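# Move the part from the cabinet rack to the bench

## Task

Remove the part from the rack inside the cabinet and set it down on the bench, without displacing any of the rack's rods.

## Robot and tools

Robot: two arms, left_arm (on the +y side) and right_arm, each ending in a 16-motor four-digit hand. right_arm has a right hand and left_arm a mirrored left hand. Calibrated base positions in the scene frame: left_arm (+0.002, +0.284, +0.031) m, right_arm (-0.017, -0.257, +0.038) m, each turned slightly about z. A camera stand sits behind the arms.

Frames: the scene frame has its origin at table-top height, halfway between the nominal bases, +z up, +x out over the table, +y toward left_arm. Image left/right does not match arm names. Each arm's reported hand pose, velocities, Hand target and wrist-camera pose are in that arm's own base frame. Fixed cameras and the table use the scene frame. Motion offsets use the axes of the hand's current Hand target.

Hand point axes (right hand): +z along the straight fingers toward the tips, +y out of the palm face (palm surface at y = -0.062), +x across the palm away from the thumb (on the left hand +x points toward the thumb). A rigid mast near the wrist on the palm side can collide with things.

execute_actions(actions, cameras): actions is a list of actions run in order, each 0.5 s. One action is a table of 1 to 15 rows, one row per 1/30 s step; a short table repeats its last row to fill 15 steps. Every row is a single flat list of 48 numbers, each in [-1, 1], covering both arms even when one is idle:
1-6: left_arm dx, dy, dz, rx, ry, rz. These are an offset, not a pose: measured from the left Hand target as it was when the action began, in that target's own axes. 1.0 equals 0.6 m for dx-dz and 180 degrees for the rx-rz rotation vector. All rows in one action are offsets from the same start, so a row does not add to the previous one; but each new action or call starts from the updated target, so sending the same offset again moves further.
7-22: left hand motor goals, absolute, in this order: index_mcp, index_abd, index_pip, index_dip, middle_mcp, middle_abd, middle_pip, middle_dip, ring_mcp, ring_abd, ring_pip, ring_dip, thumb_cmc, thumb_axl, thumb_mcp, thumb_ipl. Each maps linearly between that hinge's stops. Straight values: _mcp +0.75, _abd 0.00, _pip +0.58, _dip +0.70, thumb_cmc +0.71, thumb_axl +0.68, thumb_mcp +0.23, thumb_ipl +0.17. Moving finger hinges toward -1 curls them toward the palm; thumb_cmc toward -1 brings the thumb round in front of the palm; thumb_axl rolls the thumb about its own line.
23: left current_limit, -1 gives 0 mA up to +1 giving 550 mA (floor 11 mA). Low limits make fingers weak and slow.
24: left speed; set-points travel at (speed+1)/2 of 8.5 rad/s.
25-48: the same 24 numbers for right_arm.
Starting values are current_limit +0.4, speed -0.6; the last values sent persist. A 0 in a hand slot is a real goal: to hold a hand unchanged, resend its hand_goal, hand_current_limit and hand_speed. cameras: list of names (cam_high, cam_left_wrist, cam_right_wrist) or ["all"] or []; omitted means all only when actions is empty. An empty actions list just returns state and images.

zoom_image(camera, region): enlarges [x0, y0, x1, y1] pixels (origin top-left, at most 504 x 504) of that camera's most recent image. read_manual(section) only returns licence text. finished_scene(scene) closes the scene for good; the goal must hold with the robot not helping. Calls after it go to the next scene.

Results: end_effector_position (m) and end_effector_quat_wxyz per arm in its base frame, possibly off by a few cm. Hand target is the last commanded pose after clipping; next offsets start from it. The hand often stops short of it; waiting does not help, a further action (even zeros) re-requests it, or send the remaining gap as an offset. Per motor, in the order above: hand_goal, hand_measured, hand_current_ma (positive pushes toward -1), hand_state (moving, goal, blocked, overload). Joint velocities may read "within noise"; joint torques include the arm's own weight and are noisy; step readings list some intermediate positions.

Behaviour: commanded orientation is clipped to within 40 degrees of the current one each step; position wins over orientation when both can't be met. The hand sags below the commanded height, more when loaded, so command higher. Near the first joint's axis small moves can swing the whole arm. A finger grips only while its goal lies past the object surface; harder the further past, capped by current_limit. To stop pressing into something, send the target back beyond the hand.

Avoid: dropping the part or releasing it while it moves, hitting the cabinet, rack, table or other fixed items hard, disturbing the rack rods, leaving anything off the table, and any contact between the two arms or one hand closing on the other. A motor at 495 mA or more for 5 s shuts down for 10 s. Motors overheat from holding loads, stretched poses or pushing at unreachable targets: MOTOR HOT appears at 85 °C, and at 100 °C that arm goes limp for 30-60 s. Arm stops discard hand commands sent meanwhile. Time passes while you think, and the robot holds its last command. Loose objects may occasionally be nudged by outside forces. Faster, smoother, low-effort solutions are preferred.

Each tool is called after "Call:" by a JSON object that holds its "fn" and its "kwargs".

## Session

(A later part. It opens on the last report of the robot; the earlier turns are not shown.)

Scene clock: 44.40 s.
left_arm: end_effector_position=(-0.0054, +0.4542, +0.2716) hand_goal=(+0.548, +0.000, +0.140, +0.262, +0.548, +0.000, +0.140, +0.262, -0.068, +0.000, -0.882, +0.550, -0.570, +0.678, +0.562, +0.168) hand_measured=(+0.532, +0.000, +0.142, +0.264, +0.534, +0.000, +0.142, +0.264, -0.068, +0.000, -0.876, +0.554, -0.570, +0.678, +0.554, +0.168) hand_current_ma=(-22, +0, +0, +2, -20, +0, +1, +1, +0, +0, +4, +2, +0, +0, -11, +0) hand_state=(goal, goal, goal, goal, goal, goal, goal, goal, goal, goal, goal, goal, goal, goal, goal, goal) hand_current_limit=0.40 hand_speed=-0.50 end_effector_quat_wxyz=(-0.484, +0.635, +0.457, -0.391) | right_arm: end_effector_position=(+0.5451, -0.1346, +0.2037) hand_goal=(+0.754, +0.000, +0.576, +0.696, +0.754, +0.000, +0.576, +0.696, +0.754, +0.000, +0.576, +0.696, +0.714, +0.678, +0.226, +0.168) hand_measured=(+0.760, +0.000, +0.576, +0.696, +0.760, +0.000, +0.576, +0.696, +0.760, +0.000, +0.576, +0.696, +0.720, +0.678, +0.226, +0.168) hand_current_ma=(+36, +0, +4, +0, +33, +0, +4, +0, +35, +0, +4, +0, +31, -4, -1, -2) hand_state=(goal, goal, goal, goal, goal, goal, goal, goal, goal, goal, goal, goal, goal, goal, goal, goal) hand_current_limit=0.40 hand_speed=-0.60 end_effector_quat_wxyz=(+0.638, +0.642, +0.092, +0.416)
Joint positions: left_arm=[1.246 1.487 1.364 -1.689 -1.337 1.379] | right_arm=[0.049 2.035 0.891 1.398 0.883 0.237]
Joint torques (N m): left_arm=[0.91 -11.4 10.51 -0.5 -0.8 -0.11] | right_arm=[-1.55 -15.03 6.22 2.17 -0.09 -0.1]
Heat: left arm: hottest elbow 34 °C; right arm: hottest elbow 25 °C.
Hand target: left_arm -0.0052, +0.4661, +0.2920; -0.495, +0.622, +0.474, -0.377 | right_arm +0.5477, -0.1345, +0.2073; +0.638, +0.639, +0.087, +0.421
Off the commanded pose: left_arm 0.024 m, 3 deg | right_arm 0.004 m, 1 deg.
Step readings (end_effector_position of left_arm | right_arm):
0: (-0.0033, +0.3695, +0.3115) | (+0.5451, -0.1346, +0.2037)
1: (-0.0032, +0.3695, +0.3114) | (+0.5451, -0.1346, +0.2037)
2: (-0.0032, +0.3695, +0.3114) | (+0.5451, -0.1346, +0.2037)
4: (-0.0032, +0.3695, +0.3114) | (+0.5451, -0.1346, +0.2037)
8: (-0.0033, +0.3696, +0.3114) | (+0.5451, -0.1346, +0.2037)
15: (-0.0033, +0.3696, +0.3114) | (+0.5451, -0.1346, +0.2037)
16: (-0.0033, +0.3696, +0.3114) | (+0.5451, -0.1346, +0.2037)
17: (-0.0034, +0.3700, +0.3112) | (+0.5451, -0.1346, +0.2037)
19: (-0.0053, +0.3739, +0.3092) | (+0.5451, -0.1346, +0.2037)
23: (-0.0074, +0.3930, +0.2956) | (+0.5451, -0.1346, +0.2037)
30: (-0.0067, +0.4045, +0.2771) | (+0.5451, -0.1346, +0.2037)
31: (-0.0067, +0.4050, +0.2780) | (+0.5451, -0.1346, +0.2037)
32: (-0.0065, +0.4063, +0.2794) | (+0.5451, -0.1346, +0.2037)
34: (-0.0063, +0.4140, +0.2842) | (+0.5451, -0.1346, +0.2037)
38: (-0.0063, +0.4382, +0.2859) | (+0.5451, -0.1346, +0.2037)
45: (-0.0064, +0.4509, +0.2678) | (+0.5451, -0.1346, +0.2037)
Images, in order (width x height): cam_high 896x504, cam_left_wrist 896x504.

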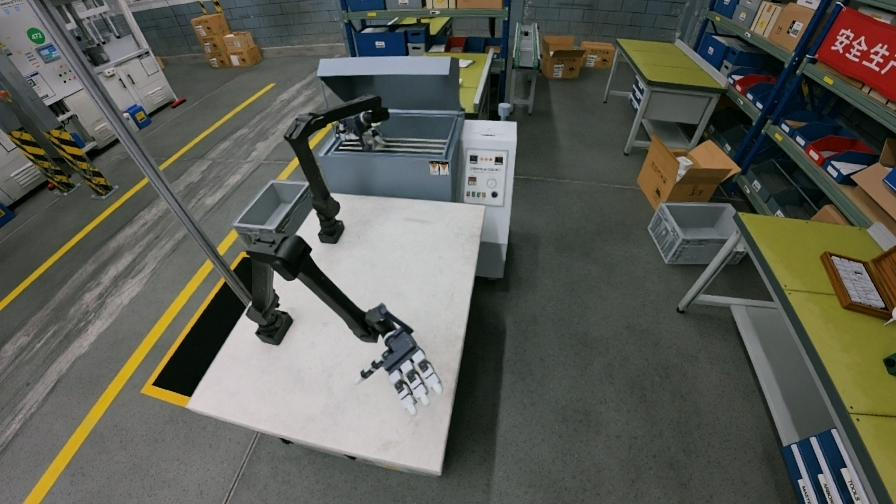

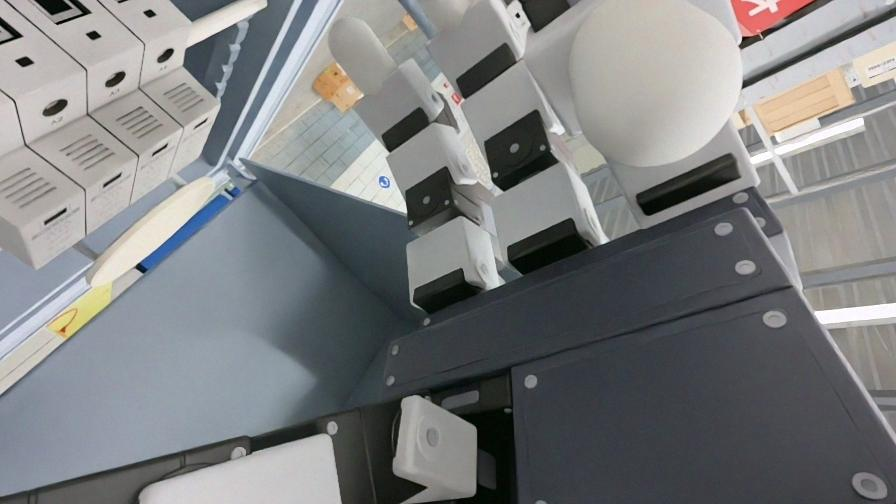

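Call:
{"fn": "execute_actions", "kwargs": {"actions": [[[0.0354,-0.0022,0.0095,0,0,0,0.548,0,0.139,0.261,0.548,0,0.139,0.261,-0.068,0,-0.883,0.55,-0.571,0.677,0.562,0.168,0.4,-0.5,0,0,0,0,0,0,0.754,0,0.576,0.696,0.754,0,0.576,0.696,0.754,0,0.576,0.696,0.714,0.678,0.226,0.168,0.4,-0.6],[0.0707,-0.0044,0.0189,0,0,0,0.548,0,0.139,0.261,0.548,0,0.139,0.261,-0.068,0,-0.883,0.55,-0.571,0.677,0.562,0.168,0.4,-0.5,0,0,0,0,0,0,0.754,0,0.576,0.696,0.754,0,0.576,0.696,0.754,0,0.576,0.696,0.714,0.678,0.226,0.168,0.4,-0.6]]], "cameras": ["cam_high","cam_left_wrist"]}}

Call:
{"fn": "zoom_image", "kwargs": {"camera": "cam_high", "region": [300, 60, 440, 180]}}

Scene clock: 51.53 s.
left_arm: end_effector_position=(-0.0057, +0.4963, +0.2730) hand_goal=(+0.548, +0.000, +0.140, +0.262, +0.548, +0.000, +0.140, +0.262, -0.068, +0.000, -0.882, +0.550, -0.570, +0.678, +0.562, +0.168) hand_measured=(+0.532, +0.000, +0.142, +0.264, +0.534, +0.000, +0.142, +0.264, -0.068, +0.000, -0.876, +0.554, -0.570, +0.678, +0.554, +0.168) hand_current_ma=(-22, +0, +0, +2, -20, +0, +0, +1, +0, +0, +4, +2, +0, +0, -11, +0) hand_state=(goal, goal, goal, goal, goal, goal, goal, goal, goal, goal, goal, goal, goal, goal, goal, goal) hand_current_limit=0.40 hand_speed=-0.50 end_effector_quat_wxyz=(-0.486, +0.630, +0.461, -0.393) | right_arm: end_effector_position=(+0.5451, -0.1346, +0.2037) hand_goal=(+0.754, +0.000, +0.576, +0.696, +0.754, +0.000, +0.576, +0.696, +0.754, +0.000, +0.576, +0.696, +0.714, +0.678, +0.226, +0.168) hand_measured=(+0.760, +0.000, +0.576, +0.696, +0.760, +0.000, +0.576, +0.696, +0.760, +0.000, +0.576, +0.696, +0.720, +0.678, +0.226, +0.168) hand_current_ma=(+36, +0, +4, +0, +33, +0, +4, +0, +35, +0, +4, +0, +31, -4, -1, -2) hand_state=(goal, goal, goal, goal, goal, goal, goal, goal, goal, goal, goal, goal, goal, goal, goal, goal) hand_current_limit=0.40 hand_speed=-0.60 end_effector_quat_wxyz=(+0.638, +0.642, +0.092, +0.416)
Joint positions: left_arm=[1.274 1.578 1.471 -1.629 -1.346 1.449] | right_arm=[0.049 2.035 0.891 1.398 0.883 0.237]
Joint torques (N m): left_arm=[0.26 -12.69 10.58 0.36 -0.7 0.22] | right_arm=[-1.55 -14.92 6.2 2.18 -0.09 -0.09]
Heat: left arm: hottest elbow 35 °C; right arm: hottest elbow 25 °C.
Hand target: left_arm -0.0052, +0.5101, +0.2922; -0.495, +0.622, +0.474, -0.377 | right_arm +0.5477, -0.1345, +0.2073; +0.638, +0.639, +0.087, +0.421
Off the commanded pose: left_arm 0.024 m, 3 deg | right_arm 0.004 m, 1 deg.
Step readings (end_effector_position of left_arm | right_arm):
0: (-0.0053, +0.4542, +0.2716) | (+0.5451, -0.1346, +0.2037)
1: (-0.0053, +0.4543, +0.2718) | (+0.5451, -0.1346, +0.2037)
2: (-0.0055, +0.4549, +0.2723) | (+0.5451, -0.1346, +0.2037)
4: (-0.0051, +0.4612, +0.2752) | (+0.5451, -0.1346, +0.2037)
8: (-0.0045, +0.4863, +0.2813) | (+0.5451, -0.1346, +0.2037)
15: (-0.0059, +0.4963, +0.2730) | (+0.5451, -0.1346, +0.2037)
Images, in order (width x height): cam_high 896x504, cam_left_wrist 896x504.

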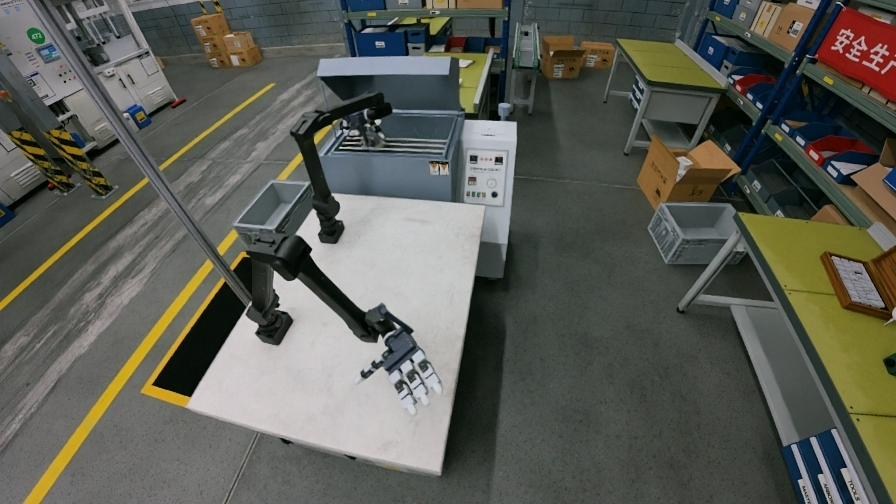

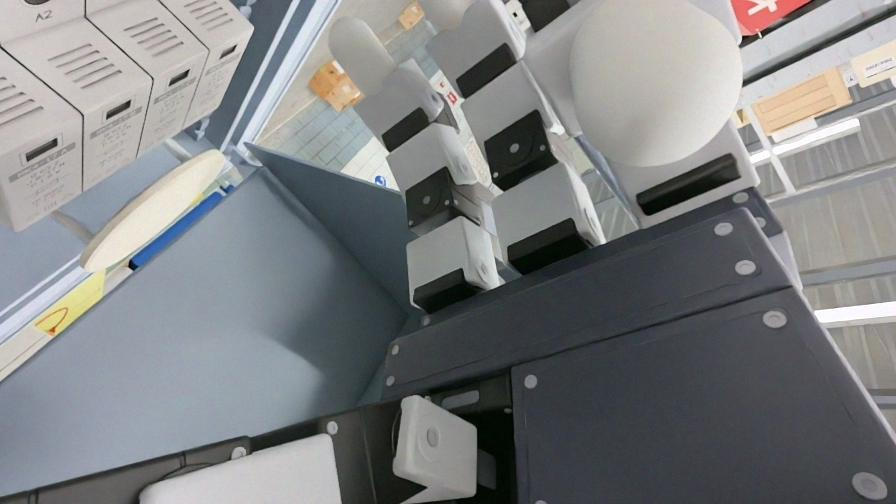

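Scaled by 3.600 from the camera's 896x504 image, which has a finer 1280x720 frame.

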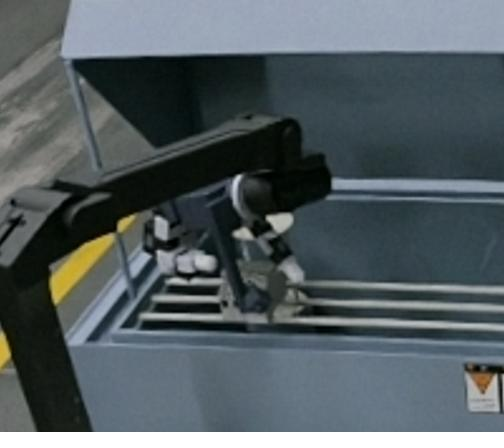

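Call:
{"fn": "execute_actions", "kwargs": {"actions": [[[0.0378,-0.0023,0.01,0,0,0,0.548,0,0.139,0.261,0.548,0,0.139,0.261,-0.068,0,-0.883,0.55,-0.571,0.677,0.562,0.168,0.4,-0.5,0,0,0,0,0,0,0.754,0,0.576,0.696,0.754,0,0.576,0.696,0.754,0,0.576,0.696,0.714,0.678,0.226,0.168,0.4,-0.6],[0.0755,-0.0047,0.0201,0,0,0,0.548,0,0.139,0.261,0.548,0,0.139,0.261,-0.068,0,-0.883,0.55,-0.571,0.677,0.562,0.168,0.4,-0.5,0,0,0,0,0,0,0.754,0,0.576,0.696,0.754,0,0.576,0.696,0.754,0,0.576,0.696,0.714,0.678,0.226,0.168,0.4,-0.6]],[[0,0,0,0,0,0,0.233,0,0.285,0.406,0.233,0,0.285,0.406,-0.068,0,-0.883,0.55,-0.571,0.677,0.315,0.168,0.4,-0.6,0,0,0,0,0,0,0.754,0,0.576,0.696,0.754,0,0.576,0.696,0.754,0,0.576,0.696,0.714,0.678,0.226,0.168,0.4,-0.6]]], "cameras": ["cam_high","cam_left_wrist"]}}

Call:
{"fn": "zoom_image", "kwargs": {"camera": "cam_high", "region": [320, 90, 420, 170]}}

Call:
{"fn": "zoom_image", "kwargs": {"camera": "cam_left_wrist", "region": [0, 0, 420, 300]}}

Scene clock: 53.97 s.
left_arm: end_effector_position=(-0.0043, +0.5453, +0.2716) hand_goal=(+0.234, +0.000, +0.286, +0.406, +0.234, +0.000, +0.286, +0.406, -0.068, +0.000, -0.882, +0.550, -0.570, +0.678, +0.316, +0.168) hand_measured=(+0.230, +0.000, +0.282, +0.404, +0.230, +0.000, +0.282, +0.404, -0.068, +0.000, -0.876, +0.554, -0.570, +0.678, +0.316, +0.168) hand_current_ma=(-3, +0, -3, -2, -2, +0, -4, -1, +0, +0, +4, +2, +0, +0, +0, +0) hand_state=(goal, goal, goal, goal, goal, goal, goal, goal, goal, goal, goal, goal, goal, goal, goal, goal) hand_current_limit=0.40 hand_speed=-0.60 end_effector_quat_wxyz=(-0.485, +0.631, +0.461, -0.392) | right_arm: end_effector_position=(+0.5451, -0.1346, +0.2037) hand_goal=(+0.754, +0.000, +0.576, +0.696, +0.754, +0.000, +0.576, +0.696, +0.754, +0.000, +0.576, +0.696, +0.714, +0.678, +0.226, +0.168) hand_measured=(+0.760, +0.000, +0.576, +0.696, +0.760, +0.000, +0.576, +0.696, +0.760, +0.000, +0.576, +0.696, +0.720, +0.678, +0.226, +0.168) hand_current_ma=(+36, +0, +4, +0, +33, +0, +4, +0, +35, +0, +4, +0, +31, -4, -1, -2) hand_state=(goal, goal, goal, goal, goal, goal, goal, goal, goal, goal, goal, goal, goal, goal, goal, goal) hand_current_limit=0.40 hand_speed=-0.60 end_effector_quat_wxyz=(+0.638, +0.642, +0.092, +0.416)
Joint positions: left_arm=[1.3 1.678 1.595 -1.531 -1.347 1.576] | right_arm=[0.049 2.035 0.891 1.398 0.883 0.237]
Joint torques (N m): left_arm=[1.26 -15.21 10.62 0.65 -0.65 0.18] | right_arm=[-1.44 -14.86 6.2 2.18 -0.09 -0.1]
Heat: left arm: hottest elbow 35 °C; right arm: hottest elbow 25 °C.
Hand target: left_arm -0.0050, +0.5571, +0.2921; -0.495, +0.622, +0.474, -0.377 | right_arm +0.5477, -0.1345, +0.2073; +0.638, +0.639, +0.087, +0.421
Off the commanded pose: left_arm 0.024 m, 3 deg | right_arm 0.004 m, 1 deg.
Step readings (end_effector_position of left_arm | right_arm):
0: (-0.0057, +0.4963, +0.2730) | (+0.5451, -0.1346, +0.2037)
1: (-0.0057, +0.4964, +0.2731) | (+0.5451, -0.1346, +0.2037)
2: (-0.0055, +0.4977, +0.2736) | (+0.5451, -0.1346, +0.2037)
4: (-0.0050, +0.5051, +0.2765) | (+0.5451, -0.1346, +0.2037)
8: (-0.0030, +0.5330, +0.2823) | (+0.5451, -0.1346, +0.2037)
15: (-0.0051, +0.5434, +0.2721) | (+0.5451, -0.1346, +0.2037)
16: (-0.0052, +0.5436, +0.2719) | (+0.5451, -0.1346, +0.2037)
17: (-0.0051, +0.5437, +0.2718) | (+0.5451, -0.1346, +0.2037)
19: (-0.0050, +0.5441, +0.2721) | (+0.5451, -0.1346, +0.2037)
23: (-0.0046, +0.5446, +0.2718) | (+0.5451, -0.1346, +0.2037)
30: (-0.0043, +0.5453, +0.2717) | (+0.5451, -0.1346, +0.2037)
Images, in order (width x height): cam_high 896x504, cam_left_wrist 896x504.

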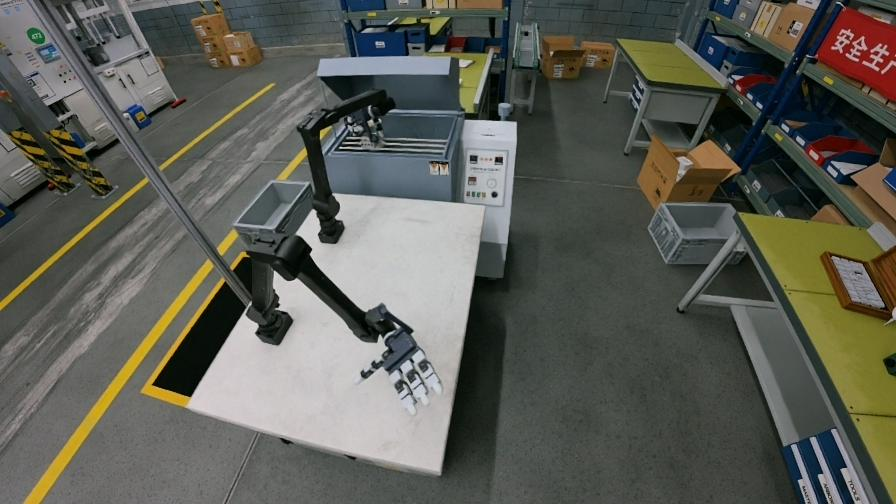

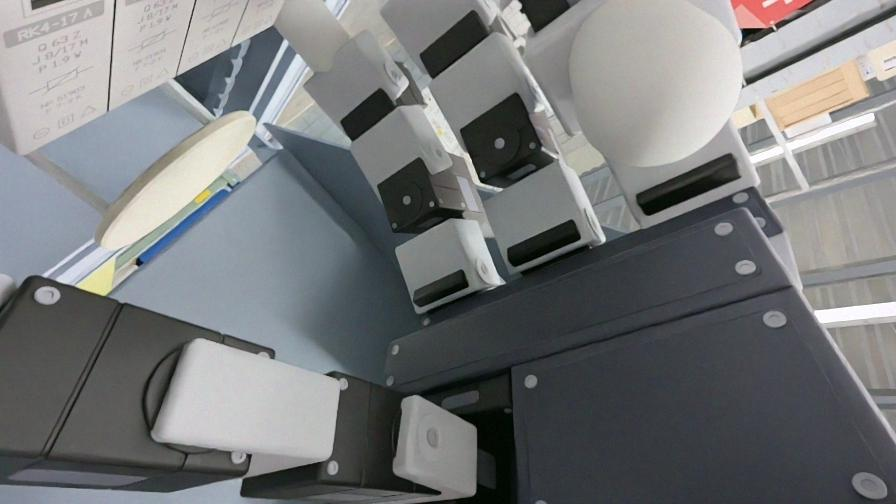

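Scaled by 5.040 from the camera's 896x504 image, which has a finer 1280x720 frame.

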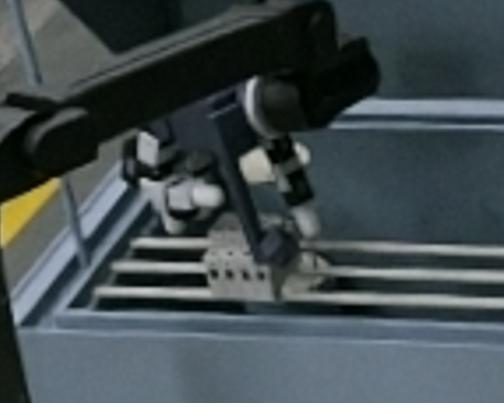

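Scaled by 1.200 from the camera's 896x504 image, which has a finer 1280x720 frame.

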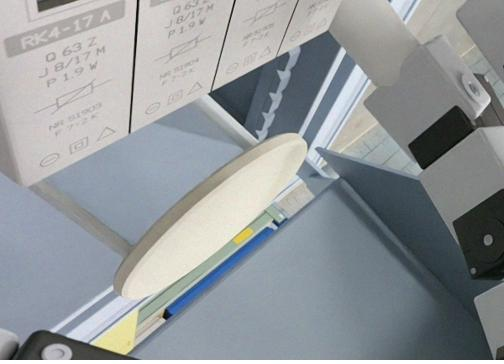

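Call:
{"fn": "execute_actions", "kwargs": {"actions": [[[-0.0197,0.051,0.009,0,0,0,0.233,0,0.285,0.406,0.233,0,0.285,0.406,-0.068,0,-0.883,0.55,-0.571,0.677,0.315,0.168,0.4,-0.6,0,0,0,0,0,0,0.754,0,0.576,0.696,0.754,0,0.576,0.696,0.754,0,0.576,0.696,0.714,0.678,0.226,0.168,0.4,-0.6]]], "cameras": ["cam_left_wrist"]}}

Call:
{"fn": "zoom_image", "kwargs": {"camera": "cam_left_wrist", "region": [0, 0, 420, 300]}}

Scene clock: 56.57 s.
left_arm: end_effector_position=(-0.0039, +0.5462, +0.2517) hand_goal=(+0.234, +0.000, +0.286, +0.406, +0.234, +0.000, +0.286, +0.406, -0.068, +0.000, -0.882, +0.550, -0.570, +0.678, +0.316, +0.168) hand_measured=(+0.230, +0.000, +0.282, +0.404, +0.230, +0.000, +0.282, +0.404, -0.068, +0.000, -0.876, +0.554, -0.570, +0.678, +0.316, +0.168) hand_current_ma=(-3, +0, -3, -2, -2, +0, -3, -1, +0, +0, +4, +2, +0, +0, +0, +0) hand_state=(goal, goal, goal, goal, goal, goal, goal, goal, goal, goal, goal, goal, goal, goal, goal, goal) hand_current_limit=0.40 hand_speed=-0.60 end_effector_quat_wxyz=(-0.490, +0.628, +0.466, -0.386) | right_arm: end_effector_position=(+0.5451, -0.1346, +0.2037) hand_goal=(+0.754, +0.000, +0.576, +0.696, +0.754, +0.000, +0.576, +0.696, +0.754, +0.000, +0.576, +0.696, +0.714, +0.678, +0.226, +0.168) hand_measured=(+0.760, +0.000, +0.576, +0.696, +0.760, +0.000, +0.576, +0.696, +0.760, +0.000, +0.576, +0.696, +0.720, +0.678, +0.226, +0.168) hand_current_ma=(+36, +0, +4, +0, +33, +0, +4, +0, +35, +0, +4, +0, +31, -4, -1, -2) hand_state=(goal, goal, goal, goal, goal, goal, goal, goal, goal, goal, goal, goal, goal, goal, goal, goal) hand_current_limit=0.40 hand_speed=-0.60 end_effector_quat_wxyz=(+0.638, +0.642, +0.092, +0.416)
Joint positions: left_arm=[1.3 1.676 1.539 -1.457 -1.346 1.575] | right_arm=[0.049 2.035 0.891 1.398 0.883 0.237]
Joint torques (N m): left_arm=[0.26 -16.44 7.06 0.7 -0.65 0.05] | right_arm=[-1.55 -14.92 6.19 2.15 -0.08 -0.09]
Heat: left arm: hottest elbow 35 °C; right arm: hottest elbow 25 °C.
Hand target: left_arm -0.0066, +0.5453, +0.2612; -0.495, +0.622, +0.474, -0.377 | right_arm +0.5477, -0.1345, +0.2073; +0.638, +0.639, +0.087, +0.421
Off the commanded pose: left_arm 0.010 m, 2 deg | right_arm 0.004 m, 1 deg.
Step readings (end_effector_position of left_arm | right_arm):
0: (-0.0043, +0.5453, +0.2716) | (+0.5451, -0.1346, +0.2037)
1: (-0.0043, +0.5454, +0.2716) | (+0.5451, -0.1346, +0.2037)
2: (-0.0041, +0.5460, +0.2717) | (+0.5451, -0.1346, +0.2037)
4: (-0.0035, +0.5480, +0.2704) | (+0.5451, -0.1346, +0.2037)
8: (-0.0042, +0.5457, +0.2602) | (+0.5451, -0.1346, +0.2037)
15: (-0.0043, +0.5448, +0.2518) | (+0.5451, -0.1346, +0.2037)
Images, in order (width x height): cam_left_wrist 896x504.

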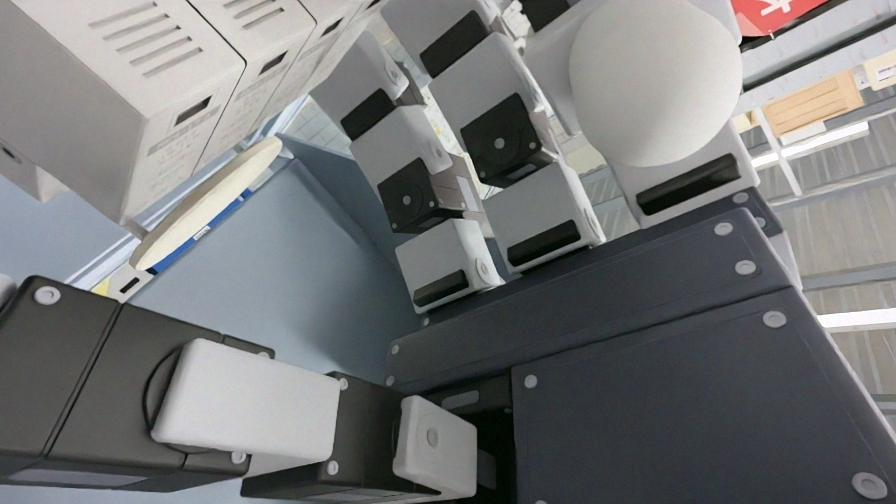

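Scaled by 1.200 from the camera's 896x504 image, which has a finer 1280x720 frame.

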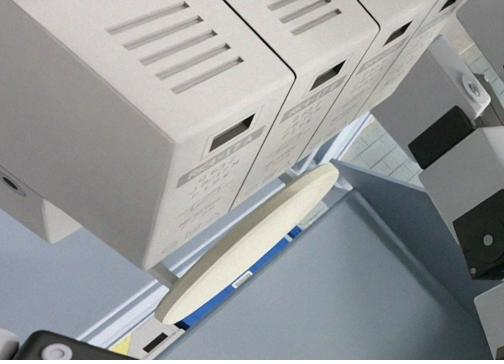

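Call:
{"fn": "execute_actions", "kwargs": {"actions": [[[0,0,0,0,0,0,0.164,0,0.168,0.29,0.082,0,0.139,0.261,-0.068,0,-0.883,0.55,-0.571,0.677,0.169,0.168,0.4,-0.7,0,0,0,0,0,0,0.754,0,0.576,0.696,0.754,0,0.576,0.696,0.754,0,0.576,0.696,0.714,0.678,0.226,0.168,0.4,-0.6]],[[0,0,0,0,0,0,0.027,0,0.08,0.203,-0.068,0,0.022,0.145,-0.068,0,-0.883,0.55,-0.571,0.677,-0.06,0.168,0.5,-0.85,0,0,0,0,0,0,0.754,0,0.576,0.696,0.754,0,0.576,0.696,0.754,0,0.576,0.696,0.714,0.678,0.226,0.168,0.4,-0.6]],[[0,0,0,0,0,0,0.027,0,0.08,0.203,-0.068,0,0.022,0.145,-0.068,0,-0.883,0.55,-0.571,0.677,-0.06,0.168,0.5,-0.85,0,0,0,0,0,0,0.754,0,0.576,0.696,0.754,0,0.576,0.696,0.754,0,0.576,0.696,0.714,0.678,0.226,0.168,0.4,-0.6]]], "cameras": ["cam_high","cam_left_wrist"]}}

Call:
{"fn": "zoom_image", "kwargs": {"camera": "cam_left_wrist", "region": [0, 0, 420, 300]}}

Call:
{"fn": "zoom_image", "kwargs": {"camera": "cam_high", "region": [320, 90, 420, 170]}}

Scene clock: 59.90 s.
left_arm: end_effector_position=(-0.0047, +0.5467, +0.2505) hand_goal=(+0.028, +0.000, +0.080, +0.204, -0.068, +0.000, +0.022, +0.146, -0.068, +0.000, -0.882, +0.550, -0.570, +0.678, -0.060, +0.168) hand_measured=(+0.136, +0.000, +0.140, +0.242, +0.066, -0.002, +0.126, +0.204, -0.068, +0.000, -0.876, +0.554, -0.564, +0.674, +0.148, +0.182) hand_current_ma=(+351, +0, +139, +75, +412, -1, +305, +130, +0, +0, +4, +2, +4, -5, +412, +29) hand_state=(blocked, goal, blocked, blocked, blocked, goal, blocked, blocked, goal, goal, goal, goal, goal, goal, blocked, goal) hand_current_limit=0.50 hand_speed=-0.85 end_effector_quat_wxyz=(-0.490, +0.627, +0.468, -0.385) | right_arm: end_effector_position=(+0.5451, -0.1346, +0.2037) hand_goal=(+0.754, +0.000, +0.576, +0.696, +0.754, +0.000, +0.576, +0.696, +0.754, +0.000, +0.576, +0.696, +0.714, +0.678, +0.226, +0.168) hand_measured=(+0.760, +0.000, +0.576, +0.696, +0.760, +0.000, +0.576, +0.696, +0.760, +0.000, +0.576, +0.696, +0.720, +0.678, +0.226, +0.168) hand_current_ma=(+36, +0, +4, +0, +33, +0, +4, +0, +35, +0, +4, +0, +31, -4, -1, -2) hand_state=(goal, goal, goal, goal, goal, goal, goal, goal, goal, goal, goal, goal, goal, goal, goal, goal) hand_current_limit=0.40 hand_speed=-0.60 end_effector_quat_wxyz=(+0.638, +0.642, +0.092, +0.416)
Joint positions: left_arm=[1.302 1.676 1.536 -1.451 -1.345 1.575] | right_arm=[0.049 2.035 0.891 1.398 0.883 0.237]
Joint torques (N m): left_arm=[0.79 -15.97 7.23 0.43 -0.7 0.1] | right_arm=[-1.49 -14.92 6.16 2.19 -0.09 -0.09]
Heat: left arm: hottest elbow 35 °C; right arm: hottest elbow 25 °C.
Hand target: left_arm -0.0065, +0.5453, +0.2611; -0.495, +0.622, +0.474, -0.377 | right_arm +0.5477, -0.1345, +0.2073; +0.638, +0.639, +0.087, +0.421
Off the commanded pose: left_arm 0.011 m, 1 deg | right_arm 0.004 m, 1 deg.
Step readings (end_effector_position of left_arm | right_arm):
0: (-0.0039, +0.5461, +0.2516) | (+0.5451, -0.1346, +0.2037)
1: (-0.0039, +0.5461, +0.2516) | (+0.5451, -0.1346, +0.2037)
2: (-0.0039, +0.5461, +0.2516) | (+0.5451, -0.1346, +0.2037)
4: (-0.0039, +0.5462, +0.2516) | (+0.5451, -0.1346, +0.2037)
8: (-0.0038, +0.5465, +0.2516) | (+0.5451, -0.1346, +0.2037)
15: (-0.0037, +0.5466, +0.2516) | (+0.5451, -0.1346, +0.2037)
16: (-0.0037, +0.5466, +0.2516) | (+0.5451, -0.1346, +0.2037)
17: (-0.0037, +0.5466, +0.2516) | (+0.5451, -0.1346, +0.2037)
19: (-0.0043, +0.5466, +0.2511) | (+0.5451, -0.1346, +0.2037)
23: (-0.0047, +0.5467, +0.2505) | (+0.5451, -0.1346, +0.2037)
30: (-0.0047, +0.5467, +0.2505) | (+0.5451, -0.1346, +0.2037)
31: (-0.0047, +0.5467, +0.2505) | (+0.5451, -0.1346, +0.2037)
32: (-0.0047, +0.5467, +0.2505) | (+0.5451, -0.1346, +0.2037)
34: (-0.0047, +0.5467, +0.2505) | (+0.5451, -0.1346, +0.2037)
38: (-0.0047, +0.5467, +0.2505) | (+0.5451, -0.1346, +0.2037)
45: (-0.0047, +0.5467, +0.2505) | (+0.5451, -0.1346, +0.2037)
Images, in order (width x height): cam_high 896x504, cam_left_wrist 896x504.

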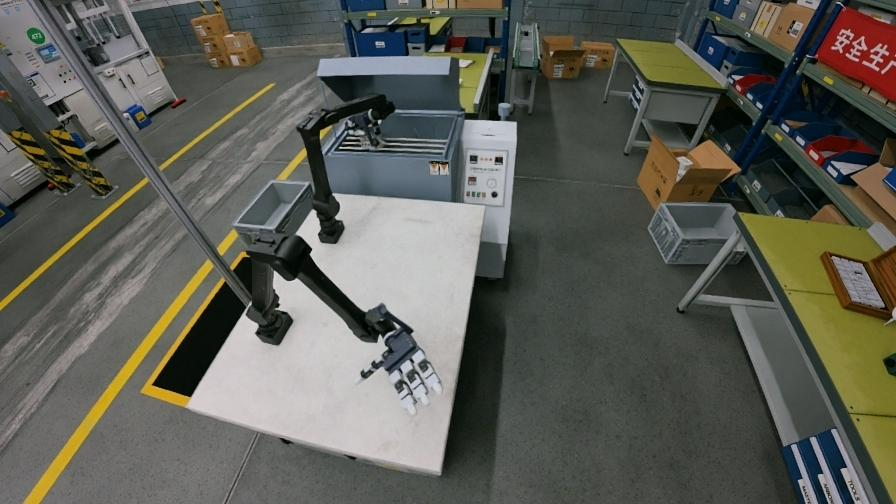

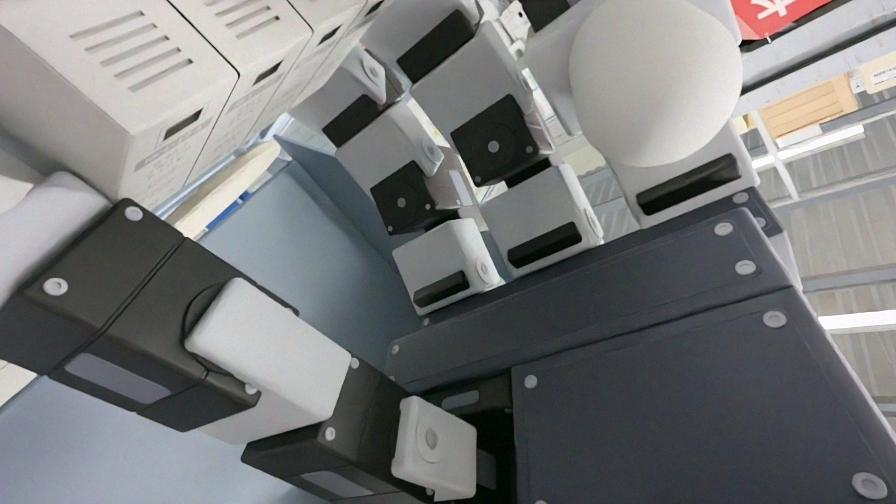

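Scaled by 1.200 from the camera's 896x504 image, which has a finer 1280x720 frame.

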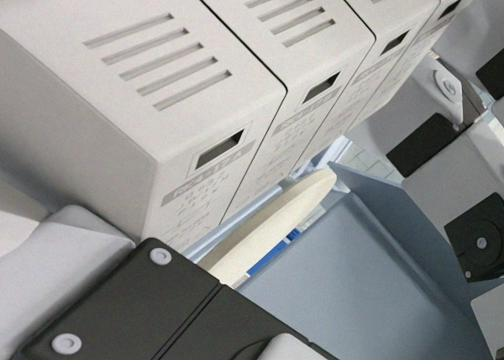

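Scaled by 5.040 from the camera's 896x504 image, which has a finer 1280x720 frame.

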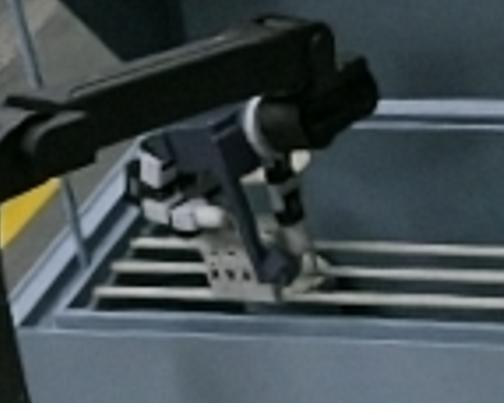

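Call:
{"fn": "execute_actions", "kwargs": {"actions": [[[0,0,0,0,0,0,0.027,0,0.08,0.203,-0.068,0,0.022,0.145,-0.068,0,-0.883,0.55,-0.571,0.677,-0.09,0.168,0.75,-0.85,0,0,0,0,0,0,0.754,0,0.576,0.696,0.754,0,0.576,0.696,0.754,0,0.576,0.696,0.714,0.678,0.226,0.168,0.4,-0.6]],[[0,-0.0284,-0.0065,0,0,-0.01,0.027,0,0.08,0.203,-0.068,0,0.022,0.145,-0.068,0,-0.883,0.55,-0.571,0.677,-0.09,0.168,0.75,-0.85,0,0,0,0,0,0,0.754,0,0.576,0.696,0.754,0,0.576,0.696,0.754,0,0.576,0.696,0.714,0.678,0.226,0.168,0.4,-0.6],[0,-0.0568,-0.0131,0,0,-0.02,0.027,0,0.08,0.203,-0.068,0,0.022,0.145,-0.068,0,-0.883,0.55,-0.571,0.677,-0.09,0.168,0.75,-0.85,0,0,0,0,0,0,0.754,0,0.576,0.696,0.754,0,0.576,0.696,0.754,0,0.576,0.696,0.714,0.678,0.226,0.168,0.4,-0.6]]], "cameras": ["cam_high","cam_left_wrist"]}}

Call:
{"fn": "zoom_image", "kwargs": {"camera": "cam_high", "region": [320, 90, 420, 170]}}

Scene clock: 66.03 s.
left_arm: end_effector_position=(-0.0064, +0.5384, +0.2519) hand_goal=(+0.028, +0.000, +0.080, +0.204, -0.068, +0.000, +0.022, +0.146, -0.068, +0.000, -0.882, +0.550, -0.570, +0.678, -0.090, +0.168) hand_measured=(+0.134, +0.000, +0.140, +0.242, +0.056, -0.004, +0.126, +0.204, -0.068, +0.000, -0.876, +0.554, -0.558, +0.672, +0.148, +0.188) hand_current_ma=(+344, +0, +139, +75, +433, -3, +305, +130, +0, +0, +4, +2, +15, -6, +481, +46) hand_state=(blocked, goal, blocked, blocked, blocked, goal, blocked, blocked, goal, goal, goal, goal, goal, goal, blocked, blocked) hand_current_limit=0.75 hand_speed=-0.85 end_effector_quat_wxyz=(-0.482, +0.630, +0.467, -0.390) | right_arm: end_effector_position=(+0.5451, -0.1346, +0.2037) hand_goal=(+0.754, +0.000, +0.576, +0.696, +0.754, +0.000, +0.576, +0.696, +0.754, +0.000, +0.576, +0.696, +0.714, +0.678, +0.226, +0.168) hand_measured=(+0.760, +0.000, +0.576, +0.696, +0.760, +0.000, +0.576, +0.696, +0.760, +0.000, +0.576, +0.696, +0.720, +0.678, +0.226, +0.168) hand_current_ma=(+36, +0, +4, +0, +33, +0, +4, +0, +35, +0, +4, +0, +31, -4, -1, -2) hand_state=(goal, goal, goal, goal, goal, goal, goal, goal, goal, goal, goal, goal, goal, goal, goal, goal) hand_current_limit=0.40 hand_speed=-0.60 end_effector_quat_wxyz=(+0.638, +0.642, +0.092, +0.416)
Joint positions: left_arm=[1.302 1.671 1.536 -1.504 -1.338 1.543] | right_arm=[0.049 2.035 0.891 1.398 0.883 0.237]
Joint torques (N m): left_arm=[0.09 -17.79 10.59 -0.27 -0.94 -0.06] | right_arm=[-1.55 -14.92 6.2 2.18 -0.09 -0.09]
Heat: left arm: hottest elbow 34 °C; right arm: hottest elbow 25 °C.
Hand target: left_arm -0.0067, +0.5452, +0.2961; -0.507, +0.607, +0.494, -0.362 | right_arm +0.5477, -0.1345, +0.2073; +0.638, +0.639, +0.087, +0.421
Off the commanded pose: left_arm 0.045 m, 6 deg | right_arm 0.004 m, 1 deg.
Step readings (end_effector_position of left_arm | right_arm):
0: (-0.0047, +0.5467, +0.2505) | (+0.5451, -0.1346, +0.2037)
1: (-0.0047, +0.5467, +0.2505) | (+0.5451, -0.1346, +0.2037)
2: (-0.0049, +0.5467, +0.2505) | (+0.5451, -0.1346, +0.2037)
4: (-0.0049, +0.5467, +0.2505) | (+0.5451, -0.1346, +0.2037)
8: (-0.0049, +0.5467, +0.2505) | (+0.5451, -0.1346, +0.2037)
15: (-0.0049, +0.5467, +0.2505) | (+0.5451, -0.1346, +0.2037)
16: (-0.0049, +0.5467, +0.2505) | (+0.5451, -0.1346, +0.2037)
17: (-0.0049, +0.5466, +0.2507) | (+0.5451, -0.1346, +0.2037)
19: (-0.0050, +0.5456, +0.2510) | (+0.5451, -0.1346, +0.2037)
23: (-0.0055, +0.5420, +0.2514) | (+0.5451, -0.1346, +0.2037)
30: (-0.0062, +0.5388, +0.2518) | (+0.5451, -0.1346, +0.2037)
Images, in order (width x height): cam_high 896x504, cam_left_wrist 896x504.

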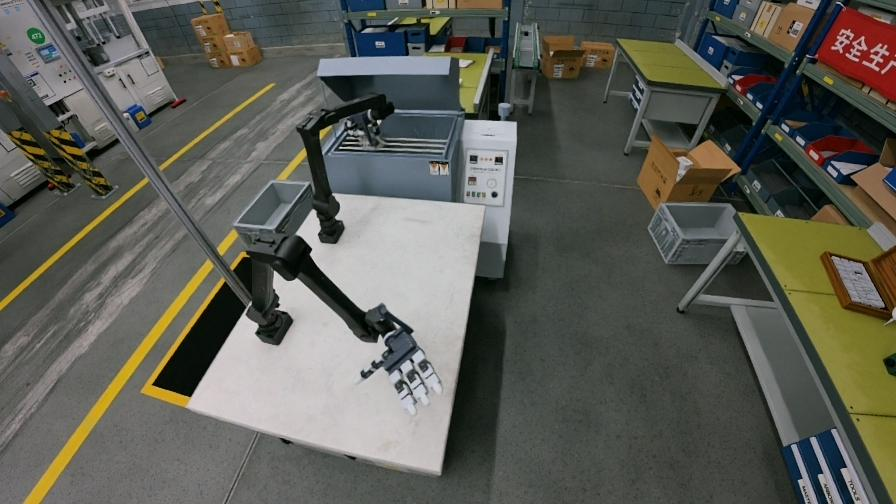

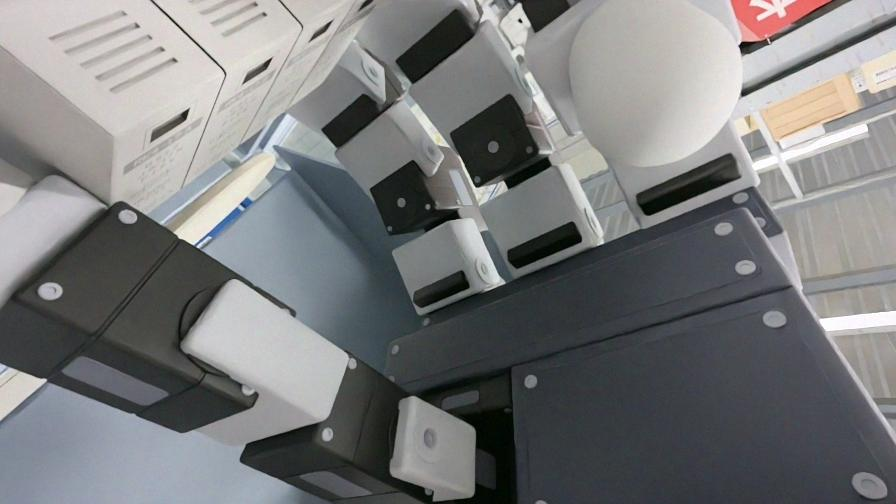

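Scaled by 5.040 from the camera's 896x504 image, which has a finer 1280x720 frame.

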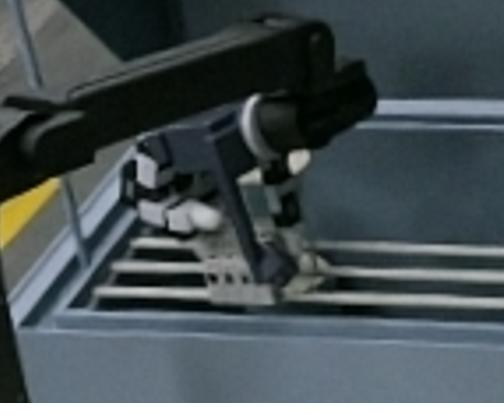

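Call:
{"fn": "execute_actions", "kwargs": {"actions": [[[0.0018,-0.0284,-0.0065,0,0,0,0.027,0,0.08,0.203,-0.068,0,0.022,0.145,-0.068,0,-0.883,0.55,-0.571,0.677,-0.09,0.168,0.75,-0.85,0,0,0,0,0,0,0.754,0,0.576,0.696,0.754,0,0.576,0.696,0.754,0,0.576,0.696,0.714,0.678,0.226,0.168,0.4,-0.6],[0.0036,-0.0567,-0.0131,0,0,0,0.027,0,0.08,0.203,-0.068,0,0.022,0.145,-0.068,0,-0.883,0.55,-0.571,0.677,-0.09,0.168,0.75,-0.85,0,0,0,0,0,0,0.754,0,0.576,0.696,0.754,0,0.576,0.696,0.754,0,0.576,0.696,0.714,0.678,0.226,0.168,0.4,-0.6]]], "cameras": ["cam_high","cam_left_wrist"]}}

Call:
{"fn": "zoom_image", "kwargs": {"camera": "cam_high", "region": [320, 90, 420, 170]}}

Scene clock: 68.03 s.
left_arm: end_effector_position=(-0.0077, +0.5324, +0.2786) hand_goal=(+0.028, +0.000, +0.080, +0.204, -0.068, +0.000, +0.022, +0.146, -0.068, +0.000, -0.882, +0.550, -0.570, +0.678, -0.090, +0.168) hand_measured=(+0.114, +0.000, +0.140, +0.242, +0.032, -0.008, +0.124, +0.198, -0.068, +0.000, -0.876, +0.554, -0.546, +0.678, +0.148, +0.192) hand_current_ma=(+255, +0, +139, +74, +312, -7, +293, +111, +0, +0, +4, +2, +39, +0, +481, +58) hand_state=(blocked, goal, blocked, blocked, blocked, goal, blocked, blocked, goal, goal, goal, goal, blocked, goal, blocked, blocked) hand_current_limit=0.75 hand_speed=-0.85 end_effector_quat_wxyz=(-0.477, +0.634, +0.464, -0.395) | right_arm: end_effector_position=(+0.5451, -0.1346, +0.2037) hand_goal=(+0.754, +0.000, +0.576, +0.696, +0.754, +0.000, +0.576, +0.696, +0.754, +0.000, +0.576, +0.696, +0.714, +0.678, +0.226, +0.168) hand_measured=(+0.760, +0.000, +0.576, +0.696, +0.760, +0.000, +0.576, +0.696, +0.760, +0.000, +0.576, +0.696, +0.720, +0.678, +0.226, +0.168) hand_current_ma=(+36, +0, +4, +0, +33, +0, +4, +0, +35, +0, +4, +0, +31, -4, -1, -2) hand_state=(goal, goal, goal, goal, goal, goal, goal, goal, goal, goal, goal, goal, goal, goal, goal, goal) hand_current_limit=0.40 hand_speed=-0.60 end_effector_quat_wxyz=(+0.638, +0.642, +0.092, +0.416)
Joint positions: left_arm=[1.302 1.656 1.589 -1.588 -1.335 1.543] | right_arm=[0.049 2.035 0.891 1.398 0.883 0.237]
Joint torques (N m): left_arm=[0.21 -17.32 12.68 -0.24 -1.05 -0.11] | right_arm=[-1.55 -14.86 6.19 2.18 -0.08 -0.09]
Heat: left arm: hottest elbow 35 °C; right arm: hottest elbow 25 °C.
Hand target: left_arm -0.0067, +0.5452, +0.3311; -0.507, +0.607, +0.494, -0.362 | right_arm +0.5477, -0.1345, +0.2073; +0.638, +0.639, +0.087, +0.421
Off the commanded pose: left_arm 0.054 m, 7 deg | right_arm 0.004 m, 1 deg.
Step readings (end_effector_position of left_arm | right_arm):
0: (-0.0064, +0.5384, +0.2519) | (+0.5451, -0.1346, +0.2037)
1: (-0.0064, +0.5384, +0.2519) | (+0.5451, -0.1346, +0.2037)
2: (-0.0066, +0.5378, +0.2519) | (+0.5451, -0.1346, +0.2037)
4: (-0.0070, +0.5358, +0.2527) | (+0.5451, -0.1346, +0.2037)
8: (-0.0076, +0.5332, +0.2609) | (+0.5451, -0.1346, +0.2037)
15: (-0.0074, +0.5334, +0.2767) | (+0.5451, -0.1346, +0.2037)
Images, in order (width x height): cam_high 896x504, cam_left_wrist 896x504.

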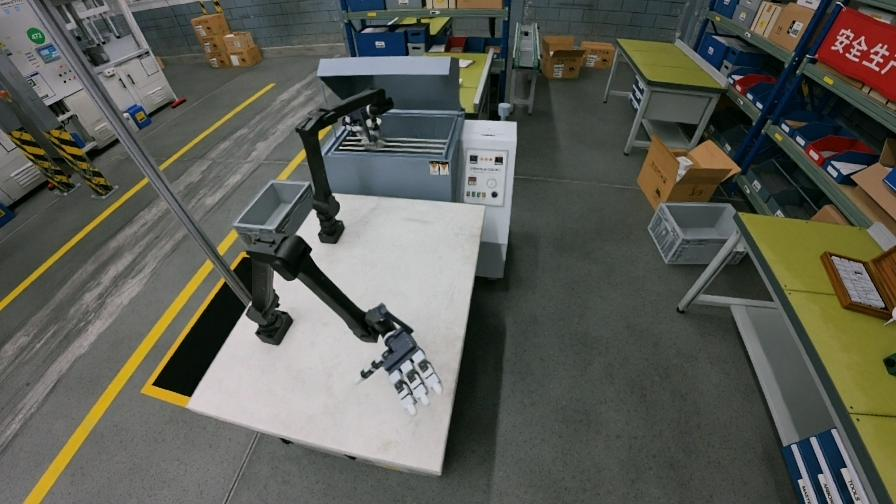

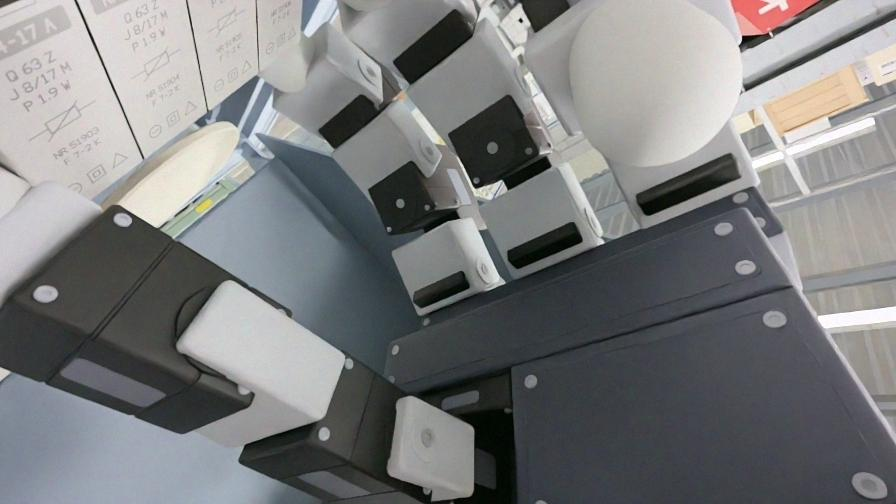

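Scaled by 5.040 from the camera's 896x504 image, which has a finer 1280x720 frame.

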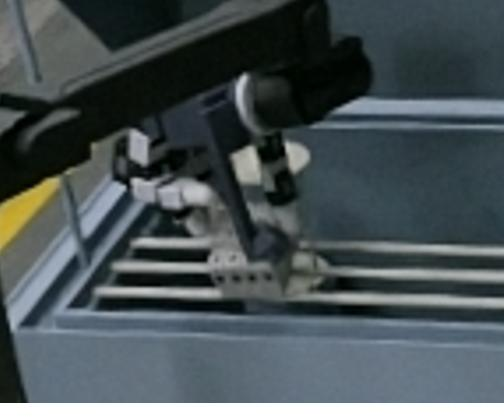

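Call:
{"fn": "zoom_image", "kwargs": {"camera": "cam_high", "region": [350, 120, 400, 160]}}

Call:
{"fn": "zoom_image", "kwargs": {"camera": "cam_left_wrist", "region": [0, 0, 420, 300]}}

Scaled by 10.080 from the camera's 896x504 image, which has a finer 1280x720 frame.

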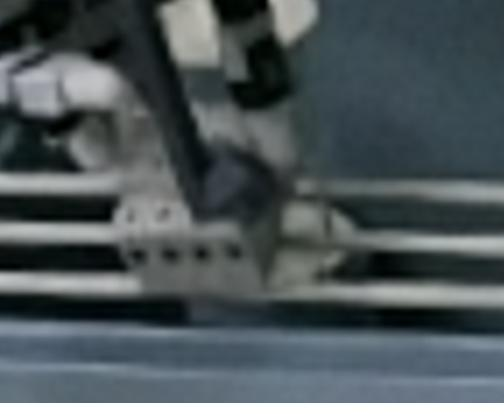

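Scaled by 1.200 from the camera's 896x504 image, which has a finer 1280x720 frame.

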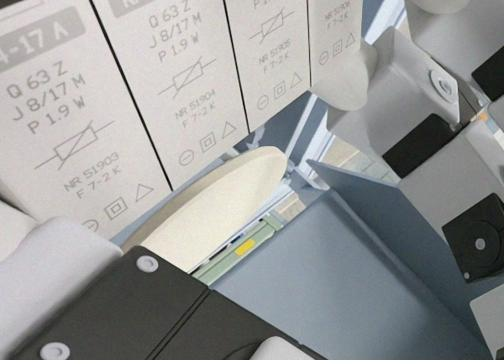

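Call:
{"fn": "execute_actions", "kwargs": {"actions": [[[-0.0036,0.0567,0.0131,0,0,0.01,0.027,0,0.08,0.203,-0.068,0,0.022,0.145,-0.068,0,-0.883,0.55,-0.571,0.677,-0.09,0.168,0.5,-0.85,0,0,0,0,0,0,0.754,0,0.576,0.696,0.754,0,0.576,0.696,0.754,0,0.576,0.696,0.714,0.678,0.226,0.168,0.4,-0.6]],[[-0.0036,0.0567,0.0131,0,0,0.01,0.027,0,0.08,0.203,-0.068,0,0.022,0.145,-0.068,0,-0.883,0.55,-0.571,0.677,-0.09,0.168,0.4,-0.85,0,0,0,0,0,0,0.754,0,0.576,0.696,0.754,0,0.576,0.696,0.754,0,0.576,0.696,0.714,0.678,0.226,0.168,0.4,-0.6]]], "cameras": ["cam_high","cam_left_wrist"]}}

Call:
{"fn": "zoom_image", "kwargs": {"camera": "cam_high", "region": [350, 120, 400, 160]}}

Call:
{"fn": "zoom_image", "kwargs": {"camera": "cam_left_wrist", "region": [0, 0, 420, 300]}}

Scene clock: 79.27 s.
left_arm: end_effector_position=(-0.0055, +0.5458, +0.2636) hand_goal=(+0.028, +0.000, +0.080, +0.204, -0.068, +0.000, +0.022, +0.146, -0.068, +0.000, -0.882, +0.550, -0.570, +0.678, -0.090, +0.168) hand_measured=(+0.106, -0.010, +0.140, +0.242, +0.032, -0.014, +0.100, +0.154, -0.068, +0.000, -0.876, +0.554, -0.514, +0.680, +0.148, +0.204) hand_current_ma=(+217, -8, +139, +74, +312, -14, +199, +7, +0, +0, +4, +2, +132, +2, +385, +98) hand_state=(blocked, goal, blocked, blocked, blocked, goal, blocked, goal, goal, goal, goal, goal, blocked, goal, blocked, blocked) hand_current_limit=0.40 hand_speed=-0.85 end_effector_quat_wxyz=(-0.498, +0.620, +0.475, -0.377) | right_arm: end_effector_position=(+0.5451, -0.1346, +0.2037) hand_goal=(+0.754, +0.000, +0.576, +0.696, +0.754, +0.000, +0.576, +0.696, +0.754, +0.000, +0.576, +0.696, +0.714, +0.678, +0.226, +0.168) hand_measured=(+0.760, +0.000, +0.576, +0.696, +0.760, +0.000, +0.576, +0.696, +0.760, +0.000, +0.576, +0.696, +0.720, +0.678, +0.226, +0.168) hand_current_ma=(+36, +0, +4, +0, +33, +0, +4, +0, +35, +0, +4, +0, +31, -4, -1, -2) hand_state=(goal, goal, goal, goal, goal, goal, goal, goal, goal, goal, goal, goal, goal, goal, goal, goal) hand_current_limit=0.40 hand_speed=-0.60 end_effector_quat_wxyz=(+0.638, +0.642, +0.092, +0.416)
Joint positions: left_arm=[1.302 1.656 1.542 -1.454 -1.348 1.568] | right_arm=[0.049 2.035 0.891 1.398 0.883 0.237]
Joint torques (N m): left_arm=[0.56 -14.68 6.57 0.72 -0.54 0.16] | right_arm=[-1.49 -15.03 6.19 2.17 -0.09 -0.09]
Heat: left arm: hottest elbow 36 °C; right arm: hottest elbow 26 °C.
Hand target: left_arm -0.0070, +0.5442, +0.2612; -0.495, +0.622, +0.474, -0.377 | right_arm +0.5477, -0.1345, +0.2073; +0.638, +0.639, +0.087, +0.421
Off the commanded pose: left_arm 0.003 m, 0 deg | right_arm 0.004 m, 1 deg.
Step readings (end_effector_position of left_arm | right_arm):
0: (-0.0077, +0.5324, +0.2786) | (+0.5451, -0.1346, +0.2037)
1: (-0.0077, +0.5324, +0.2786) | (+0.5451, -0.1346, +0.2037)
2: (-0.0077, +0.5324, +0.2786) | (+0.5451, -0.1346, +0.2037)
4: (-0.0073, +0.5337, +0.2786) | (+0.5451, -0.1346, +0.2037)
8: (-0.0061, +0.5380, +0.2789) | (+0.5451, -0.1346, +0.2037)
15: (-0.0056, +0.5400, +0.2790) | (+0.5451, -0.1346, +0.2037)
16: (-0.0055, +0.5401, +0.2789) | (+0.5451, -0.1346, +0.2037)
17: (-0.0056, +0.5404, +0.2777) | (+0.5451, -0.1346, +0.2037)
19: (-0.0060, +0.5417, +0.2746) | (+0.5451, -0.1346, +0.2037)
23: (-0.0062, +0.5426, +0.2666) | (+0.5451, -0.1346, +0.2037)
30: (-0.0057, +0.5453, +0.2641) | (+0.5451, -0.1346, +0.2037)
Images, in order (width x height): cam_high 896x504, cam_left_wrist 896x504.

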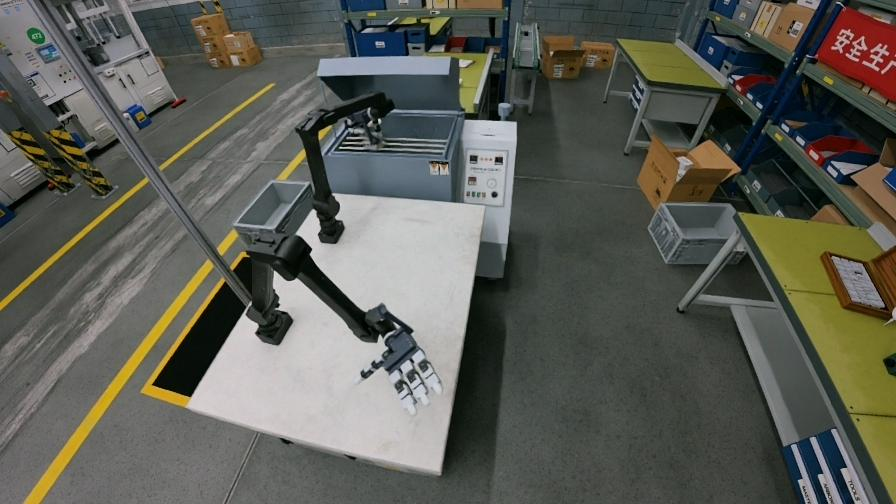

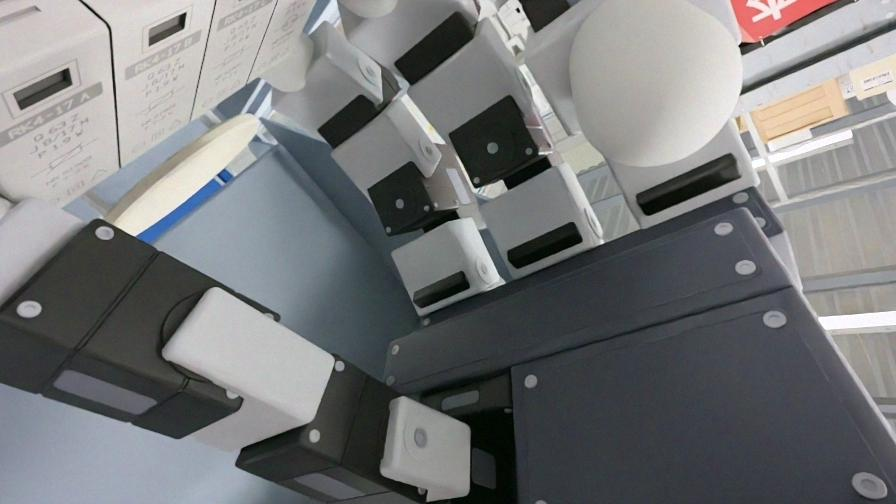

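Scaled by 10.080 from the camera's 896x504 image, which has a finer 1280x720 frame.

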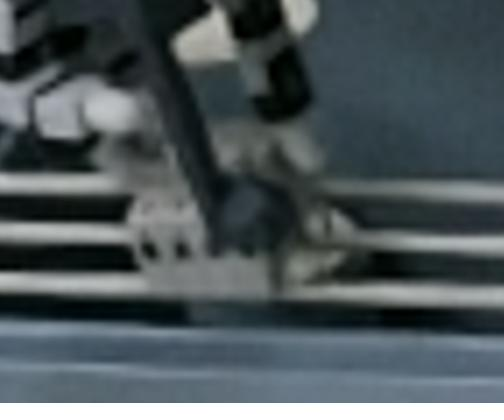

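Scaled by 1.200 from the camera's 896x504 image, which has a finer 1280x720 frame.

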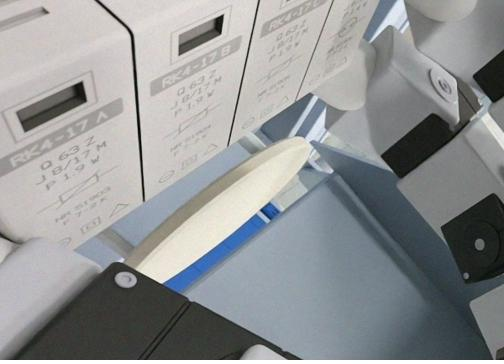

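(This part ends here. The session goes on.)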